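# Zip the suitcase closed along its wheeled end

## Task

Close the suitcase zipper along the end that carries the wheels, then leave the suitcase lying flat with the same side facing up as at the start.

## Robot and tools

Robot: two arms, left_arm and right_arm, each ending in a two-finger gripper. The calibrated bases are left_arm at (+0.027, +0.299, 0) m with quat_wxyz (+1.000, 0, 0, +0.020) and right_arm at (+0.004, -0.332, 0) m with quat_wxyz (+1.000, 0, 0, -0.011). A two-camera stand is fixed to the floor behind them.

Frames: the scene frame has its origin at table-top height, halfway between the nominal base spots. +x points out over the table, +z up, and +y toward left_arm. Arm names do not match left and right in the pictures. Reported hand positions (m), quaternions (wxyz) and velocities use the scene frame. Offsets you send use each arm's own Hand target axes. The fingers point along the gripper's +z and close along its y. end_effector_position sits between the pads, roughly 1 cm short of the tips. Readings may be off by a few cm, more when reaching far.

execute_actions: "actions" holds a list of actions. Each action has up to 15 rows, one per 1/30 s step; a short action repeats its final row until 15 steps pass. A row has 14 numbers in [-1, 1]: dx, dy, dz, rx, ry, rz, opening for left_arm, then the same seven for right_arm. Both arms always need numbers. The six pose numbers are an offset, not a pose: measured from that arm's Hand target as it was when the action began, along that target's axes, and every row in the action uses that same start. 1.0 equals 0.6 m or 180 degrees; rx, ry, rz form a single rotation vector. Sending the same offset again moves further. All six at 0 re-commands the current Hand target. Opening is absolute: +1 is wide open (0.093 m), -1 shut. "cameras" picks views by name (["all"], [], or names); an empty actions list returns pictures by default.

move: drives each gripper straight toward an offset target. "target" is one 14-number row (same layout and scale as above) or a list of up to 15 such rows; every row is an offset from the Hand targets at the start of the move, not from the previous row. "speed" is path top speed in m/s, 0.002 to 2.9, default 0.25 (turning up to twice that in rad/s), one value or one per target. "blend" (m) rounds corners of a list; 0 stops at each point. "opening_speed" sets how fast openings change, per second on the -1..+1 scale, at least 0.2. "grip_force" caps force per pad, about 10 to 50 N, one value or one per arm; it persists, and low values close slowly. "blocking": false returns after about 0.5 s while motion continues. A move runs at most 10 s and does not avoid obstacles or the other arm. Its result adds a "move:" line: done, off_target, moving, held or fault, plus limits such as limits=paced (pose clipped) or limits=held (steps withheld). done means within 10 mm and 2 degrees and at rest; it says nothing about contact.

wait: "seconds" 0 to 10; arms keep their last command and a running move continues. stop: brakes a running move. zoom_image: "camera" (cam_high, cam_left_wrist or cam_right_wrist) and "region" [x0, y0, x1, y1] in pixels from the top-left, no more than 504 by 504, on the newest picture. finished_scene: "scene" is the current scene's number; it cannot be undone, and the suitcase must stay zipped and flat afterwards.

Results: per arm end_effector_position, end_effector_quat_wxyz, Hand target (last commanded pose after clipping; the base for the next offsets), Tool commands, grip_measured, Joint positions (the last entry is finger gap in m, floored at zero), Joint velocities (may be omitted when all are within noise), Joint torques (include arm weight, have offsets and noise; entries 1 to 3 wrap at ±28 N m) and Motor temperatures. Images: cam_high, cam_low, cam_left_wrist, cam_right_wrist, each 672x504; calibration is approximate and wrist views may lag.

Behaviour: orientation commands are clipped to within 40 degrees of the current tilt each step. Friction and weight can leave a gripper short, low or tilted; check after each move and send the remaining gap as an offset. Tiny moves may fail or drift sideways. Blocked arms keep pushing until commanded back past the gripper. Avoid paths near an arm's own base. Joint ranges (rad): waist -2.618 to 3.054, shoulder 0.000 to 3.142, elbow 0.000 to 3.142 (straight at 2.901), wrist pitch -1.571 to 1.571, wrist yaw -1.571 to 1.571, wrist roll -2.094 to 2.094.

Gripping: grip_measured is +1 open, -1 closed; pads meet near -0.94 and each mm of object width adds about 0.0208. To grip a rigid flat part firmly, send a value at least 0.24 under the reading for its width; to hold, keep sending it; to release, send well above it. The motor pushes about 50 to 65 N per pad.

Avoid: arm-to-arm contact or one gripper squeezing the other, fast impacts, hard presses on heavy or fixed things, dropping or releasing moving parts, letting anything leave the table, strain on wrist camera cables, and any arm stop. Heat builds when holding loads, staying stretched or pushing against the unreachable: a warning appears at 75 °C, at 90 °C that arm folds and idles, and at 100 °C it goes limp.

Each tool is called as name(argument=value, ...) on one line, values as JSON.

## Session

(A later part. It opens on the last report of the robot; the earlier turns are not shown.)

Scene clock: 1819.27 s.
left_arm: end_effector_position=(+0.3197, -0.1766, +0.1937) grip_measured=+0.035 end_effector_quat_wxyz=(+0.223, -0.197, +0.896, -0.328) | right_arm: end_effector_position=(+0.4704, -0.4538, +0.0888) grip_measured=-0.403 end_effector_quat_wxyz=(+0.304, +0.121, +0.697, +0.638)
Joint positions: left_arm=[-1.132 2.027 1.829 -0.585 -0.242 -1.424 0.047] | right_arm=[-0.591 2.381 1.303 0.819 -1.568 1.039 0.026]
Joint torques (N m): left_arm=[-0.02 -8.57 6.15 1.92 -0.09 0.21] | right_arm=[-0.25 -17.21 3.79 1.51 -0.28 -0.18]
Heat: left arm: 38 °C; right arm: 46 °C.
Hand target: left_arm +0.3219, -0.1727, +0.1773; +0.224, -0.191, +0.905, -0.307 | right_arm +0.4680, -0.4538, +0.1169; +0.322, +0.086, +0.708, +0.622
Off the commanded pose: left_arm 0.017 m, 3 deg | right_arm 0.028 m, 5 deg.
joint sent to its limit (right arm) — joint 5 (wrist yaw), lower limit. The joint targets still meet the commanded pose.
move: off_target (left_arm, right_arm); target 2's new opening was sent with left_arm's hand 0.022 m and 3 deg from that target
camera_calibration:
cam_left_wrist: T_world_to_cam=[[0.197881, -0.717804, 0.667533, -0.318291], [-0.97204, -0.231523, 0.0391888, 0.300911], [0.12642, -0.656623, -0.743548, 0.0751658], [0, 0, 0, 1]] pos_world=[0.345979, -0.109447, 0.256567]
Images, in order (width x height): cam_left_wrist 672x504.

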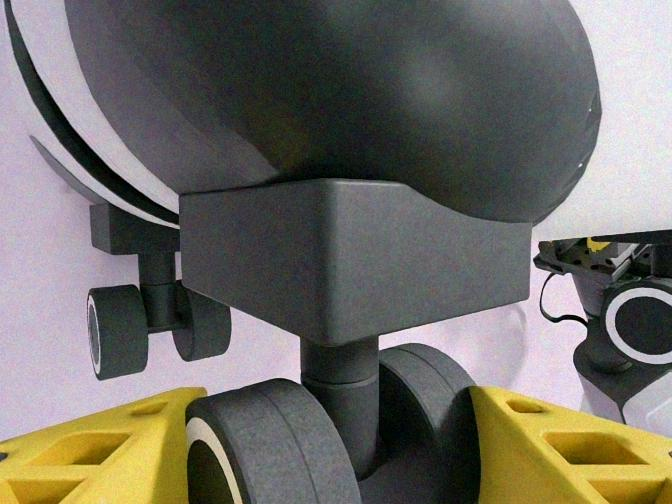

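move(target=[0,0,0,0,0,0,-0.45,0,0,-0.03,0,0,-0.32,-0.4], speed=0.2, cameras=["cam_right_wrist"])

Scene clock: 1831.60 s.
left_arm: end_effector_position=(+0.3197, -0.1767, +0.1938) grip_measured=+0.059 end_effector_quat_wxyz=(+0.223, -0.197, +0.896, -0.328) | right_arm: end_effector_position=(+0.4610, -0.4669, +0.1017) grip_measured=-0.403 end_effector_quat_wxyz=(+0.584, -0.224, +0.671, +0.399)
Joint positions: left_arm=[-1.132 2.027 1.829 -0.585 -0.242 -1.424 0.048] | right_arm=[-0.627 2.381 1.261 1.13 -1.571 0.287 0.026]
Joint torques (N m): left_arm=[-0.02 -8.72 6.04 1.87 -0.09 0.2] | right_arm=[-0.72 -14.42 3.69 1.54 -0.1 -0.13]
Heat: left arm: 40 °C; right arm: 46 °C.
Hand target: left_arm +0.3219, -0.1727, +0.1773; +0.224, -0.191, +0.905, -0.307 | right_arm +0.4579, -0.4687, +0.1172; +0.582, -0.266, +0.662, +0.390
Off the commanded pose: left_arm 0.017 m, 3 deg | right_arm 0.016 m, 5 deg.
joint sent to its limit (right arm) — joint 5 (wrist yaw), lower limit. The joint targets are off in orientation, not in position.
move: off_target (left_arm, right_arm)
camera_calibration:
cam_right_wrist: T_world_to_cam=[[0.761433, -0.596813, -0.253051, -0.605771], [-0.451401, -0.207984, -0.867744, 0.235479], [0.46525, 0.774956, -0.427767, 0.273619], [0, 0, 0, 1]] pos_world=[0.440248, -0.524598, 0.16809]
Images, in order (width x height): cam_right_wrist 672x504.

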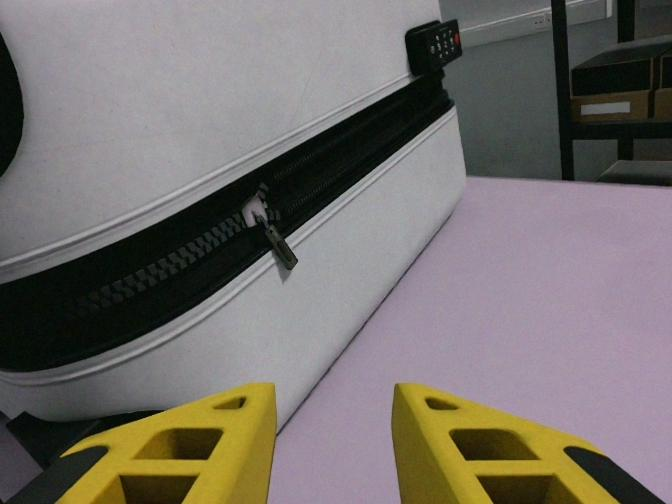

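move(target=[0,0,0,0,0,0,-0.45,-0.003,0.04,0.11,0,0,-0.12,-0.4], speed=0.12, cameras=["cam_right_wrist"])

Scene clock: 1840.33 s.
left_arm: end_effector_position=(+0.3197, -0.1767, +0.1938) grip_measured=+0.059 end_effector_quat_wxyz=(+0.223, -0.197, +0.896, -0.328) | right_arm: end_effector_position=(+0.4753, -0.4019, +0.0985) grip_measured=-0.403 end_effector_quat_wxyz=(+0.638, -0.364, +0.608, +0.300)
Joint positions: left_arm=[-1.132 2.027 1.829 -0.585 -0.242 -1.424 0.048] | right_arm=[-0.486 2.339 1.188 1.084 -1.486 -0.166 0.026]
Joint torques (N m): left_arm=[0.01 -8.69 6.19 1.87 -0.04 0.2] | right_arm=[0.16 -16.32 3.55 1.42 0.02 -0.15]
Motor temperatures (°C): left_arm=[20 41 33 29 20 19 22] | right_arm=[19 47 26 46 18 19 20]
Heat: left arm: 41 °C; right arm: 47 °C.
Hand target: left_arm +0.3219, -0.1727, +0.1773; +0.224, -0.191, +0.905, -0.307 | right_arm +0.4761, -0.4010, +0.1228; +0.645, -0.385, +0.601, +0.274
Off the commanded pose: left_arm 0.017 m, 3 deg | right_arm 0.024 m, 4 deg.
move: off_target (left_arm, right_arm)
camera_calibration:
cam_right_wrist: T_world_to_cam=[[0.815399, -0.565848, 0.122233, -0.628808], [-0.161893, -0.425612, -0.890306, 0.0299618], [0.555802, 0.706166, -0.43865, 0.145546], [0, 0, 0, 1]] pos_world=[0.436685, -0.445837, 0.16738]
Images, in order (width x height): cam_right_wrist 672x504.

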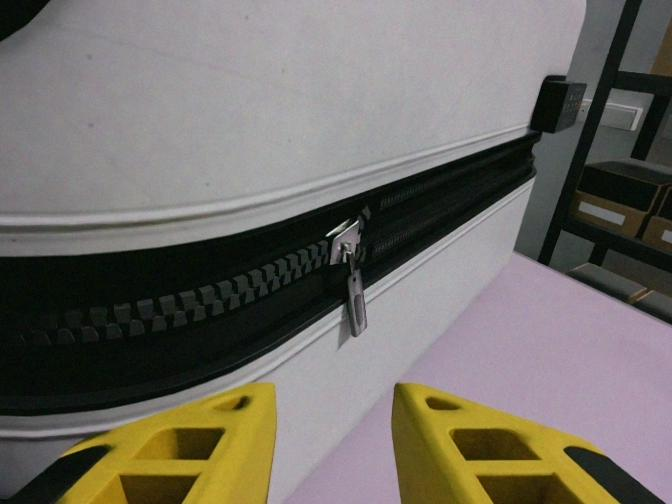

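move(target=[0,0,0,0,0,0,-0.45,-0.008,-0.0075,0.06,0,0,0,-0.4], speed=0.08, cameras=["cam_right_wrist"])

Scene clock: 1847.90 s.
left_arm: end_effector_position=(+0.3196, -0.1767, +0.1937) grip_measured=+0.060 end_effector_quat_wxyz=(+0.223, -0.197, +0.896, -0.329) | right_arm: end_effector_position=(+0.4920, -0.3884, +0.0966) grip_measured=-0.403 end_effector_quat_wxyz=(+0.635, -0.349, +0.626, +0.290)
Joint positions: left_arm=[-1.132 2.027 1.829 -0.585 -0.241 -1.424 0.048] | right_arm=[-0.438 2.321 1.2 0.97 -1.395 -0.228 0.026]
Joint velocities: left_arm=[0.017 -0.012 -0.012 0.081 -0.022 -0.154 0.001] | right_arm=[within noise]
Joint torques (N m): left_arm=[-0.18 -8.53 6.34 1.83 -0.11 0.2] | right_arm=[3.18 -16.01 6.09 1.38 -0.14 -0.17]
Heat: left arm: 41 °C; right arm: 51 °C.
Hand target: left_arm +0.3219, -0.1727, +0.1773; +0.224, -0.191, +0.905, -0.307 | right_arm +0.4995, -0.3732, +0.1276; +0.645, -0.385, +0.601, +0.274
Off the commanded pose: left_arm 0.017 m, 3 deg | right_arm 0.035 m, 6 deg.
move: off_target (left_arm, right_arm)
camera_calibration:
cam_right_wrist: T_world_to_cam=[[0.794437, -0.598888, 0.10101, -0.635066], [-0.205788, -0.421906, -0.882976, 0.0589966], [0.571421, 0.680682, -0.458421, 0.110312], [0, 0, 0, 1]] pos_world=[0.453626, -0.43053, 0.16681]
Images, in order (width x height): cam_right_wrist 672x504.

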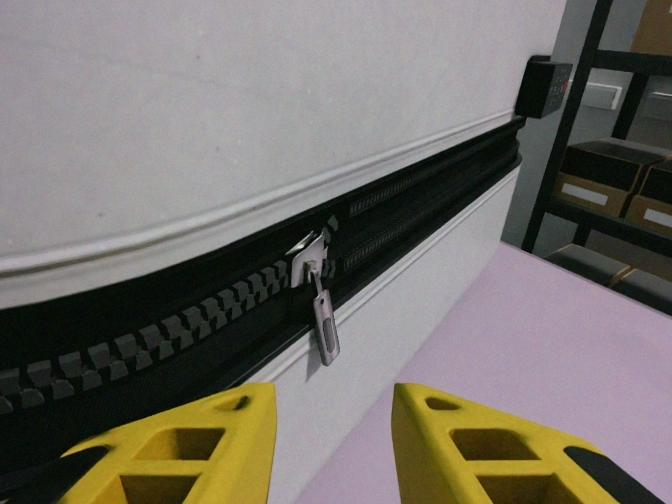

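move(target=[0,0,0,0,0,0,-0.45,-0.008,0.005,-0.055,-0.066,-0.011,0,-0.6], speed=0.1, cameras=["cam_right_wrist"])

Scene clock: 1856.67 s.
left_arm: end_effector_position=(+0.3195, -0.1767, +0.1936) grip_measured=+0.061 end_effector_quat_wxyz=(+0.223, -0.197, +0.897, -0.328) | right_arm: end_effector_position=(+0.4800, -0.3967, +0.1155) grip_measured=-0.597 end_effector_quat_wxyz=(+0.627, -0.395, +0.587, +0.327)
Joint positions: left_arm=[-1.132 2.027 1.829 -0.586 -0.24 -1.424 0.048] | right_arm=[-0.472 2.321 1.285 0.886 -1.568 -0.261 0.017]
Joint torques (N m): left_arm=[0.01 -8.36 6.2 1.87 -0.14 0.24] | right_arm=[-0.5 -14.56 4.45 1.38 -0.18 -0.07]
Heat: left arm: 42 °C; right arm: 50 °C.
Hand target: left_arm +0.3219, -0.1727, +0.1773; +0.224, -0.191, +0.905, -0.307 | right_arm +0.4778, -0.3983, +0.1323; +0.612, -0.445, +0.558, +0.341
Off the commanded pose: left_arm 0.017 m, 3 deg | right_arm 0.017 m, 7 deg.
joint sent to its limit (right arm) — joint 5 (wrist yaw), lower limit. The joint targets are off in orientation, not in position.
move: off_target (left_arm, right_arm)
camera_calibration:
cam_right_wrist: T_world_to_cam=[[0.86401, -0.485639, 0.132821, -0.624537], [-0.110056, -0.439606, -0.891423, 0.0176505], [0.491298, 0.75558, -0.433271, 0.19668], [0, 0, 0, 1]] pos_world=[0.44492, -0.444148, 0.183901]
Images, in order (width x height): cam_right_wrist 672x504.

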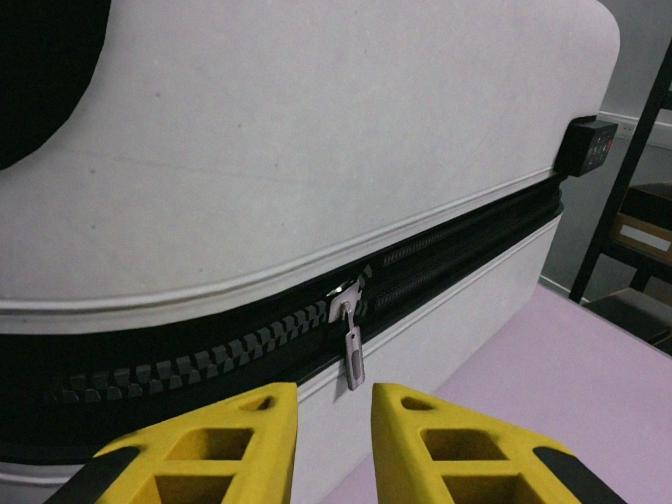

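move(target=[[0,0,0,0,0,0,-0.45,0.018,-0.006,0.02,0,0,0,-0.6],[0,0,0,0,0,0,-0.45,0.016,-0.006,0.056,0,0,0,-0.6]], speed=0.08, cameras=["cam_right_wrist"])

Scene clock: 1865.37 s.
left_arm: end_effector_position=(+0.3195, -0.1767, +0.1936) grip_measured=+0.061 end_effector_quat_wxyz=(+0.223, -0.197, +0.897, -0.328) | right_arm: end_effector_position=(+0.4896, -0.3769, +0.1218) grip_measured=-0.597 end_effector_quat_wxyz=(+0.623, -0.421, +0.568, +0.334)
Joint positions: left_arm=[-1.132 2.027 1.829 -0.586 -0.24 -1.424 0.048] | right_arm=[-0.424 2.334 1.332 0.886 -1.575 -0.261 0.017]
Joint torques (N m): left_arm=[-0.01 -8.47 6.28 1.92 -0.08 0.22] | right_arm=[1.74 -9.98 6.78 1.35 -0.14 0]
Heat: left arm: 42 °C; right arm: 49 °C.
Hand target: left_arm +0.3219, -0.1727, +0.1773; +0.224, -0.191, +0.905, -0.307 | right_arm +0.4952, -0.3693, +0.1229; +0.612, -0.445, +0.558, +0.341
Off the commanded pose: left_arm 0.017 m, 3 deg | right_arm 0.010 m, 3 deg.
joint sent to its limit (right arm) — joint 5 (wrist yaw), lower limit. The joint targets still meet the commanded pose.
move: off_target (left_arm, right_arm)
camera_calibration:
cam_right_wrist: T_world_to_cam=[[0.884861, -0.435115, 0.166422, -0.619275], [-0.0579595, -0.457289, -0.887427, 0.000368328], [0.462236, 0.775604, -0.429856, 0.201096], [0, 0, 0, 1]] pos_world=[0.45504, -0.425258, 0.18983]
Images, in order (width x height): cam_right_wrist 672x504.

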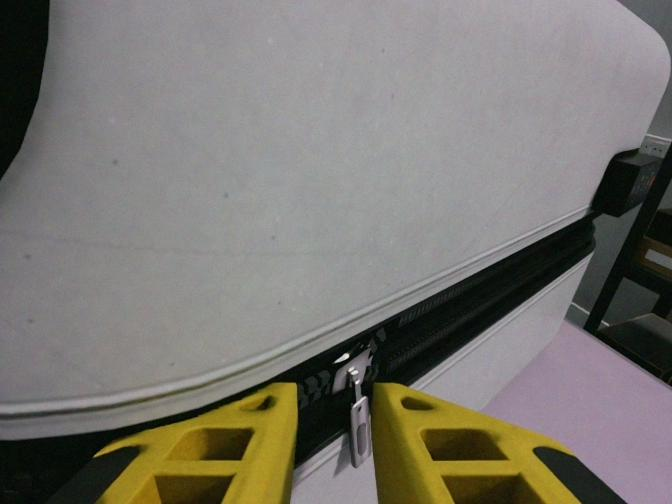

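move(target=[[0,0,0,0,0,0,-0.45,0.013,-0.007,0.0,0,0,0,-0.6],[0,0,0,0,0,0,-0.45,0.013,-0.0075,0.024,0,0,0,-0.6]], speed=0.06, cameras=["cam_right_wrist"])

Scene clock: 1870.73 s.
left_arm: end_effector_position=(+0.3195, -0.1767, +0.1936) grip_measured=+0.061 end_effector_quat_wxyz=(+0.223, -0.197, +0.897, -0.328) | right_arm: end_effector_position=(+0.5004, -0.3760, +0.1172) grip_measured=-0.598 end_effector_quat_wxyz=(+0.624, -0.427, +0.563, +0.332)
Joint positions: left_arm=[-1.132 2.027 1.829 -0.586 -0.24 -1.424 0.048] | right_arm=[-0.412 2.378 1.391 0.886 -1.572 -0.261 0.017]
Joint torques (N m): left_arm=[-0.02 -8.5 6.12 1.91 -0.11 0.22] | right_arm=[3.4 -10.09 6.37 1.3 -0.16 0.02]
Heat: left arm: 42 °C; right arm: 49 °C.
Hand target: left_arm +0.3219, -0.1727, +0.1773; +0.224, -0.191, +0.905, -0.307 | right_arm +0.5059, -0.3583, +0.1156; +0.612, -0.445, +0.558, +0.341
Off the commanded pose: left_arm 0.017 m, 3 deg | right_arm 0.019 m, 3 deg.
move: off_target (left_arm, right_arm)
camera_calibration:
cam_right_wrist: T_world_to_cam=[[0.886396, -0.426216, 0.180671, -0.626788], [-0.0424317, -0.46344, -0.885112, -0.012948], [0.460979, 0.776893, -0.428877, 0.194365], [0, 0, 0, 1]] pos_world=[0.465435, -0.424148, 0.185141]
Images, in order (width x height): cam_right_wrist 672x504.

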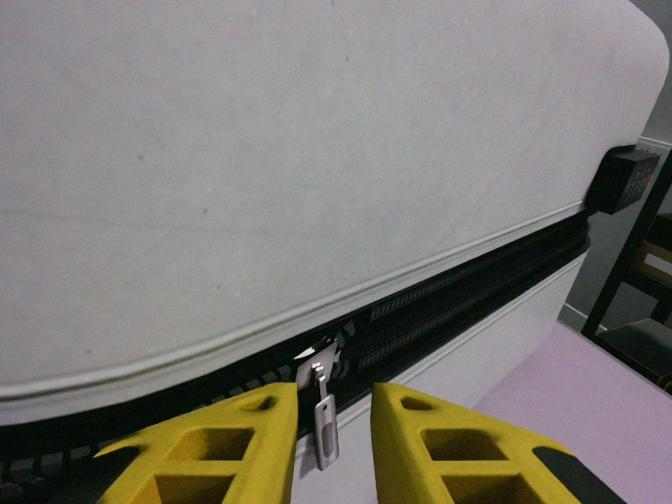

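move(target=[0,0,0,0,0,0,-0.45,0,0,0,0,0,0,-1], speed=0.06, grip_force=[50,20], cameras=["cam_right_wrist"])

zoom_image(camera="cam_right_wrist", region=[236, 300, 436, 500])

Scene clock: 1877.13 s.
left_arm: end_effector_position=(+0.3195, -0.1767, +0.1936) grip_measured=+0.061 end_effector_quat_wxyz=(+0.223, -0.197, +0.897, -0.328) | right_arm: end_effector_position=(+0.5010, -0.3697, +0.1172) grip_measured=-0.983 end_effector_quat_wxyz=(+0.622, -0.431, +0.561, +0.336)
Joint positions: left_arm=[-1.132 2.027 1.829 -0.586 -0.24 -1.424 0.048] | right_arm=[-0.399 2.378 1.391 0.886 -1.571 -0.261 0]
Joint torques (N m): left_arm=[-0.01 -8.51 6.26 1.91 -0.1 0.21] | right_arm=[2.33 -10.07 6.58 1.3 -0.12 0.01]
Heat: left arm: 42 °C; right arm: 48 °C.
Hand target: left_arm +0.3219, -0.1727, +0.1773; +0.224, -0.191, +0.905, -0.307 | right_arm +0.5059, -0.3582, +0.1156; +0.612, -0.445, +0.558, +0.341
Off the commanded pose: left_arm 0.017 m, 3 deg | right_arm 0.013 m, 2 deg.
grip_force (N): 50, 20
move: off_target (left_arm, right_arm)
camera_calibration:
cam_right_wrist: T_world_to_cam=[[0.891524, -0.41538, 0.18068, -0.62325], [-0.0367859, -0.463949, -0.885098, -0.0130964], [0.451478, 0.782439, -0.428902, 0.196136], [0, 0, 0, 1]] pos_world=[0.46661, -0.418426, 0.18514]
Images, in order (width x height): cam_right_wrist 672x504.

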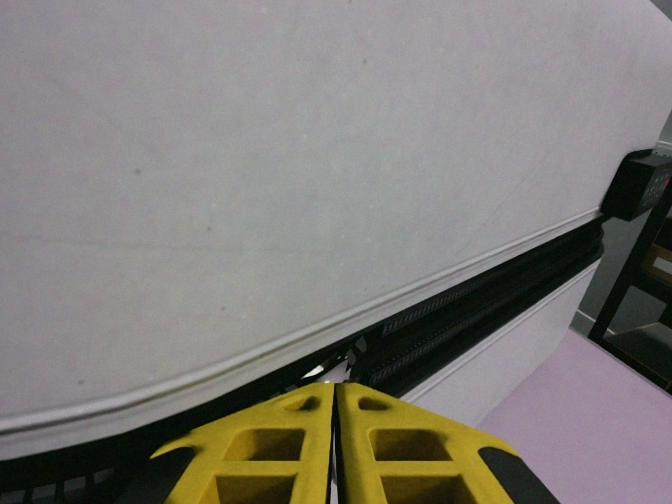

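Scaled by 2.520 from the camera's 672x504 image, which has a finer 960x720 frame.

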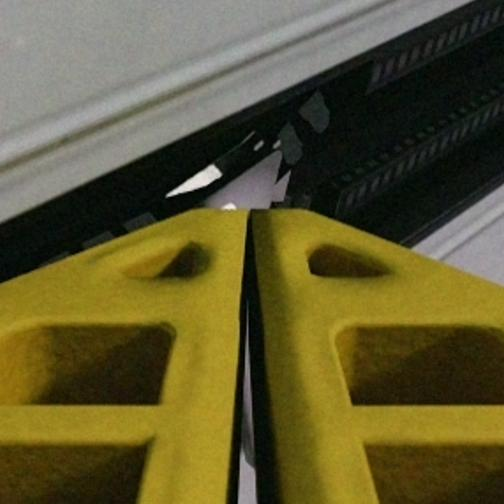

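move(target=[0.041,0.01,-0.026,0,0,0,-0.45,0.009,-0.056,0.016,0,0,0,-1], speed=0.05, grip_force=50, cameras=["cam_right_wrist","cam_high"])

zoom_image(camera="cam_right_wrist", region=[236, 300, 436, 500])

Scene clock: 1887.30 s.
left_arm: end_effector_position=(+0.3167, -0.1762, +0.1919) grip_measured=+0.061 end_effector_quat_wxyz=(+0.248, -0.204, +0.888, -0.328) | right_arm: end_effector_position=(+0.5348, -0.3623, +0.1133) grip_measured=-0.987 end_effector_quat_wxyz=(+0.614, -0.436, +0.557, +0.350)
Joint positions: left_arm=[-1.156 2.013 1.782 -0.537 -0.309 -1.436 0.048] | right_arm=[-0.358 2.49 1.592 0.819 -1.564 -0.226 0]
Joint torques (N m): left_arm=[-2.92 -11.51 4.45 1.43 0.14 -0.13] | right_arm=[0.31 -11.58 7.3 1.31 -0.01 -0.01]
Heat: left arm: 43 °C; right arm: 47 °C.
Hand target: left_arm +0.2922, -0.1728, +0.1773; +0.224, -0.191, +0.905, -0.307 | right_arm +0.5410, -0.3622, +0.1157; +0.612, -0.445, +0.558, +0.341
Off the commanded pose: left_arm 0.029 m, 4 deg | right_arm 0.007 m, 1 deg.
move: off_target (left_arm)
camera_calibration:
cam_right_wrist: T_world_to_cam=[[0.907232, -0.385985, 0.167166, -0.645765], [-0.0326337, -0.460809, -0.886899, -0.0126996], [0.419362, 0.799168, -0.430657, 0.196772], [0, 0, 0, 1]] pos_world=[0.502926, -0.412362, 0.181428]
Images, in order (width x height): cam_high 672x504, cam_right_wrist 672x504.

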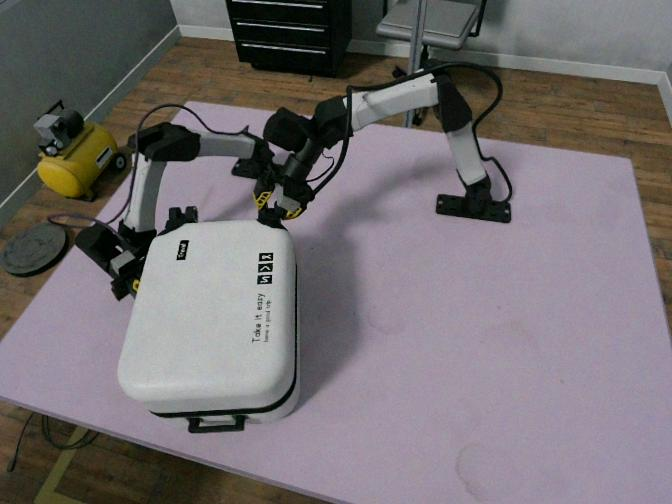

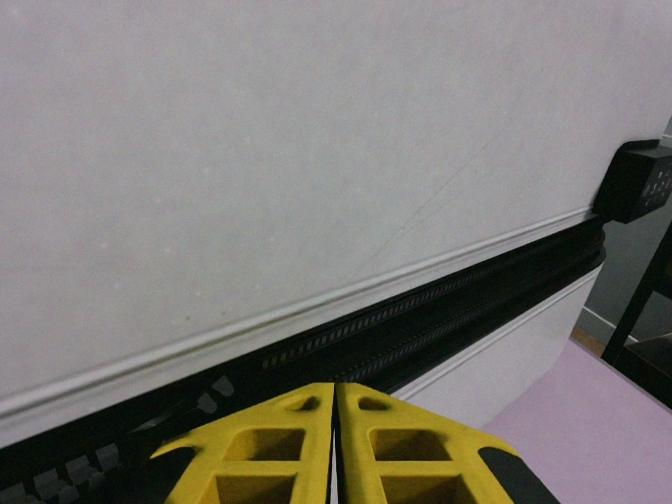

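Scaled by 2.520 from the camera's 672x504 image, which has a finer 960x720 frame.

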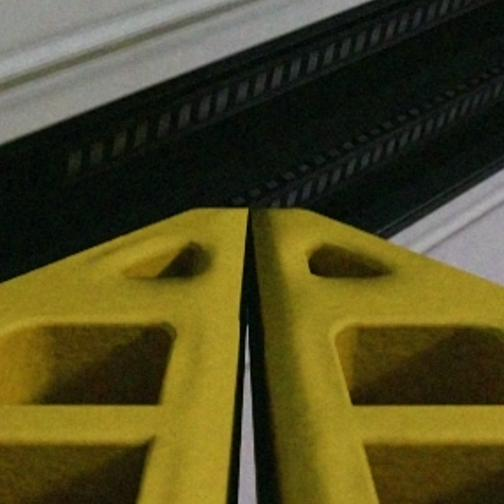

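move(target=[[0,0,0,0,0,0,-0.45,0,0,-0.06,0,0,0,-1],[0,0,0,0,0,0,-0.45,0,0.062,-0.06,0,0,0,-0.4]], speed=0.1, cameras=["cam_right_wrist"])

zoom_image(camera="cam_right_wrist", region=[226, 210, 446, 430])

Scene clock: 1897.47 s.
left_arm: end_effector_position=(+0.3166, -0.1760, +0.1924) grip_measured=+0.061 end_effector_quat_wxyz=(+0.248, -0.205, +0.888, -0.328) | right_arm: end_effector_position=(+0.4956, -0.3839, +0.0827) grip_measured=-0.403 end_effector_quat_wxyz=(+0.615, -0.398, +0.585, +0.349)
Joint positions: left_arm=[-1.156 2.012 1.782 -0.538 -0.31 -1.436 0.048] | right_arm=[-0.432 2.434 1.372 0.825 -1.566 -0.318 0.026]
Joint torques (N m): left_arm=[-2.73 -11.37 4.52 1.4 0.15 -0.09] | right_arm=[0.29 -17.28 3.78 1.45 -0.32 -0.14]
Heat: left arm: 43 °C; right arm: 49 °C.
Hand target: left_arm +0.2923, -0.1728, +0.1773; +0.224, -0.191, +0.905, -0.307 | right_arm +0.4933, -0.3818, +0.1102; +0.612, -0.445, +0.558, +0.341
Off the commanded pose: left_arm 0.029 m, 4 deg | right_arm 0.028 m, 6 deg.
joint sent to its limit (right arm) — joint 5 (wrist yaw), lower limit. The joint targets are off in orientation, not in position.
move: off_target (left_arm, right_arm); target 2's new opening was sent with right_arm's hand 0.028 m and 6 deg from that target
camera_calibration:
cam_right_wrist: T_world_to_cam=[[0.885551, -0.453156, 0.102221, -0.623119], [-0.117802, -0.431913, -0.894189, 0.0027959], [0.449358, 0.779808, -0.435864, 0.195431], [0, 0, 0, 1]] pos_world=[0.464315, -0.433561, 0.151377]
Images, in order (width x height): cam_right_wrist 672x504.

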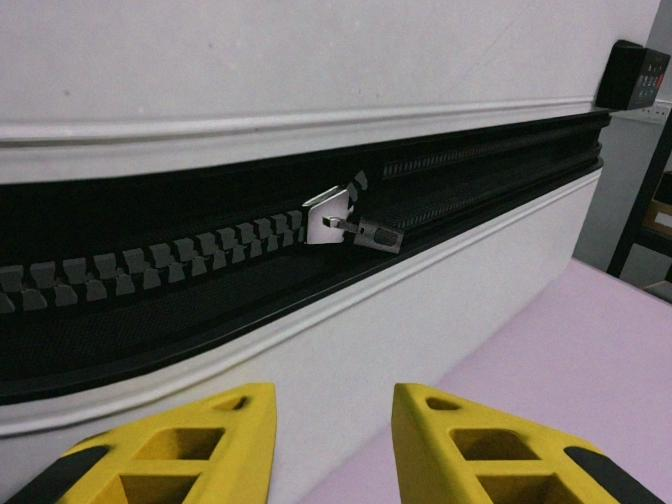

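Scaled by 2.291 from the camera's 672x504 image, which has a finer 960x720 frame.

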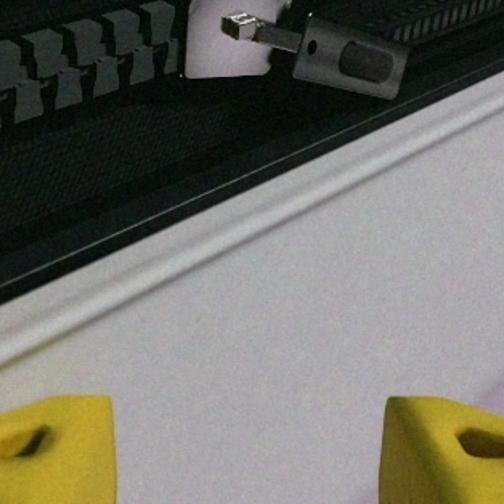

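move(target=[[-0.035,-0.01,0.022,0,0,0,-0.45,0,0,-0.1,0,0,0,-0.4],[-0.035,-0.01,0.022,0,0,0,0.8,0,0,-0.16,0,0,0,-0.4],[-0.035,-0.01,-0.13,0,0,0,0.8,0,0,-0.16,0,0,0,-0.4]], speed=0.1, opening_speed=0.8, cameras=["cam_right_wrist","cam_high"])

zoom_image(camera="cam_right_wrist", region=[200, 60, 400, 260])

Scene clock: 1911.20 s.
left_arm: end_effector_position=(+0.2741, -0.1411, +0.2406) grip_measured=+0.798 end_effector_quat_wxyz=(+0.218, -0.184, +0.904, -0.318) | right_arm: end_effector_position=(+0.4597, -0.4691, +0.0844) grip_measured=-0.403 end_effector_quat_wxyz=(+0.646, -0.336, +0.622, +0.287)
Joint positions: left_arm=[-1.188 1.849 1.79 -0.758 -0.267 -1.444 0.084] | right_arm=[-0.633 2.374 1.27 0.825 -1.568 -0.357 0.026]
Joint torques (N m): left_arm=[-0.92 -10.76 5.7 1.6 -0.31 -0.11] | right_arm=[-0.46 -16.98 3.66 1.47 -0.29 -0.16]
Motor temperatures (°C): left_arm=[21 43 32 28 19 19 22] | right_arm=[19 55 28 42 18 19 20]
Heat: left arm: 43 °C; right arm: 55 °C.
Hand target: left_arm +0.2700, -0.1304, +0.2426; +0.224, -0.191, +0.905, -0.307 | right_arm +0.4570, -0.4705, +0.1120; +0.612, -0.445, +0.558, +0.341
Off the commanded pose: left_arm 0.012 m, 2 deg | right_arm 0.028 m, 16 deg.
joint sent to its limit (right arm) — joint 5 (wrist yaw), lower limit. The joint targets are off in orientation, not in position.
move: off_target (left_arm, right_arm); target 2's new opening was sent with left_arm's hand 0.015 m and 4 deg from that target
camera_calibration:
cam_right_wrist: T_world_to_cam=[[0.778496, -0.619889, 0.0983981, -0.658791], [-0.203655, -0.397767, -0.894598, 0.0188779], [0.593691, 0.676402, -0.435903, 0.163942], [0, 0, 0, 1]] pos_world=[0.41938, -0.511759, 0.153175]
Images, in order (width x height): cam_high 672x504, cam_right_wrist 672x504.

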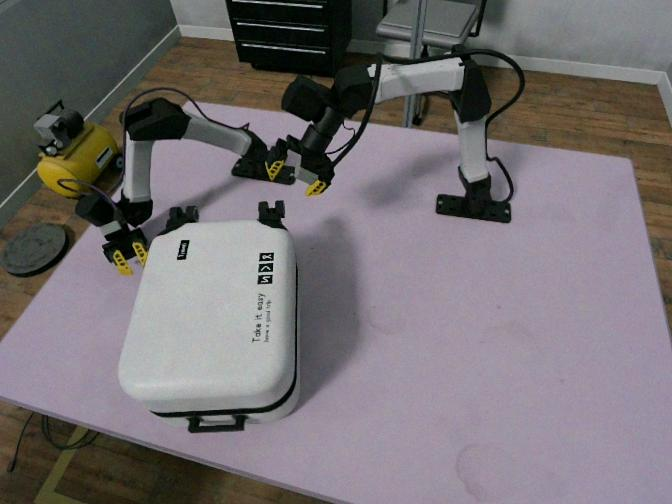

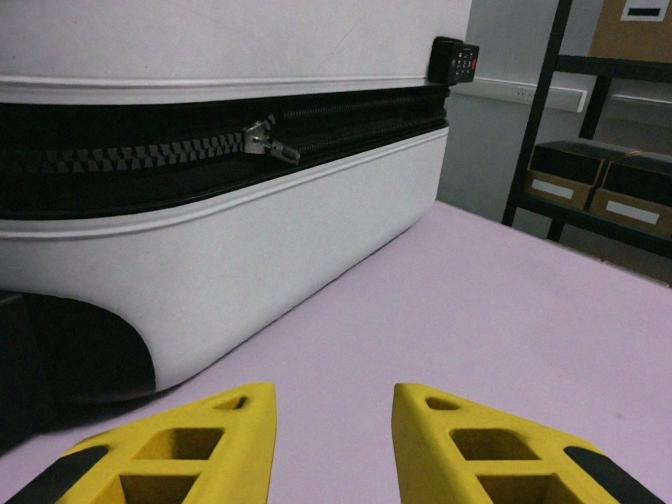

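Scaled by 2.520 from the camera's 672x504 image, which has a finer 960x720 frame.

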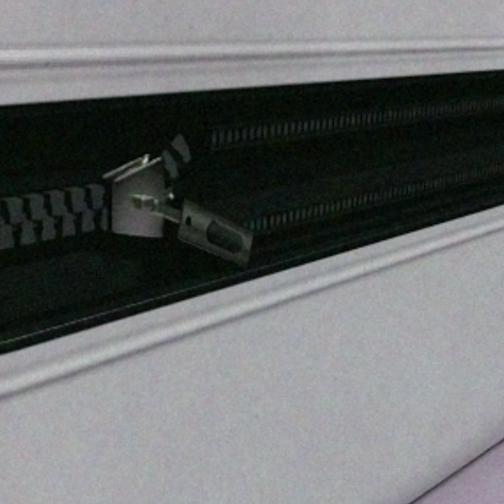

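Zipped past the corner to the stop, case flat and released.

finished_scene(scene=2)

The scene is finished: the task was done.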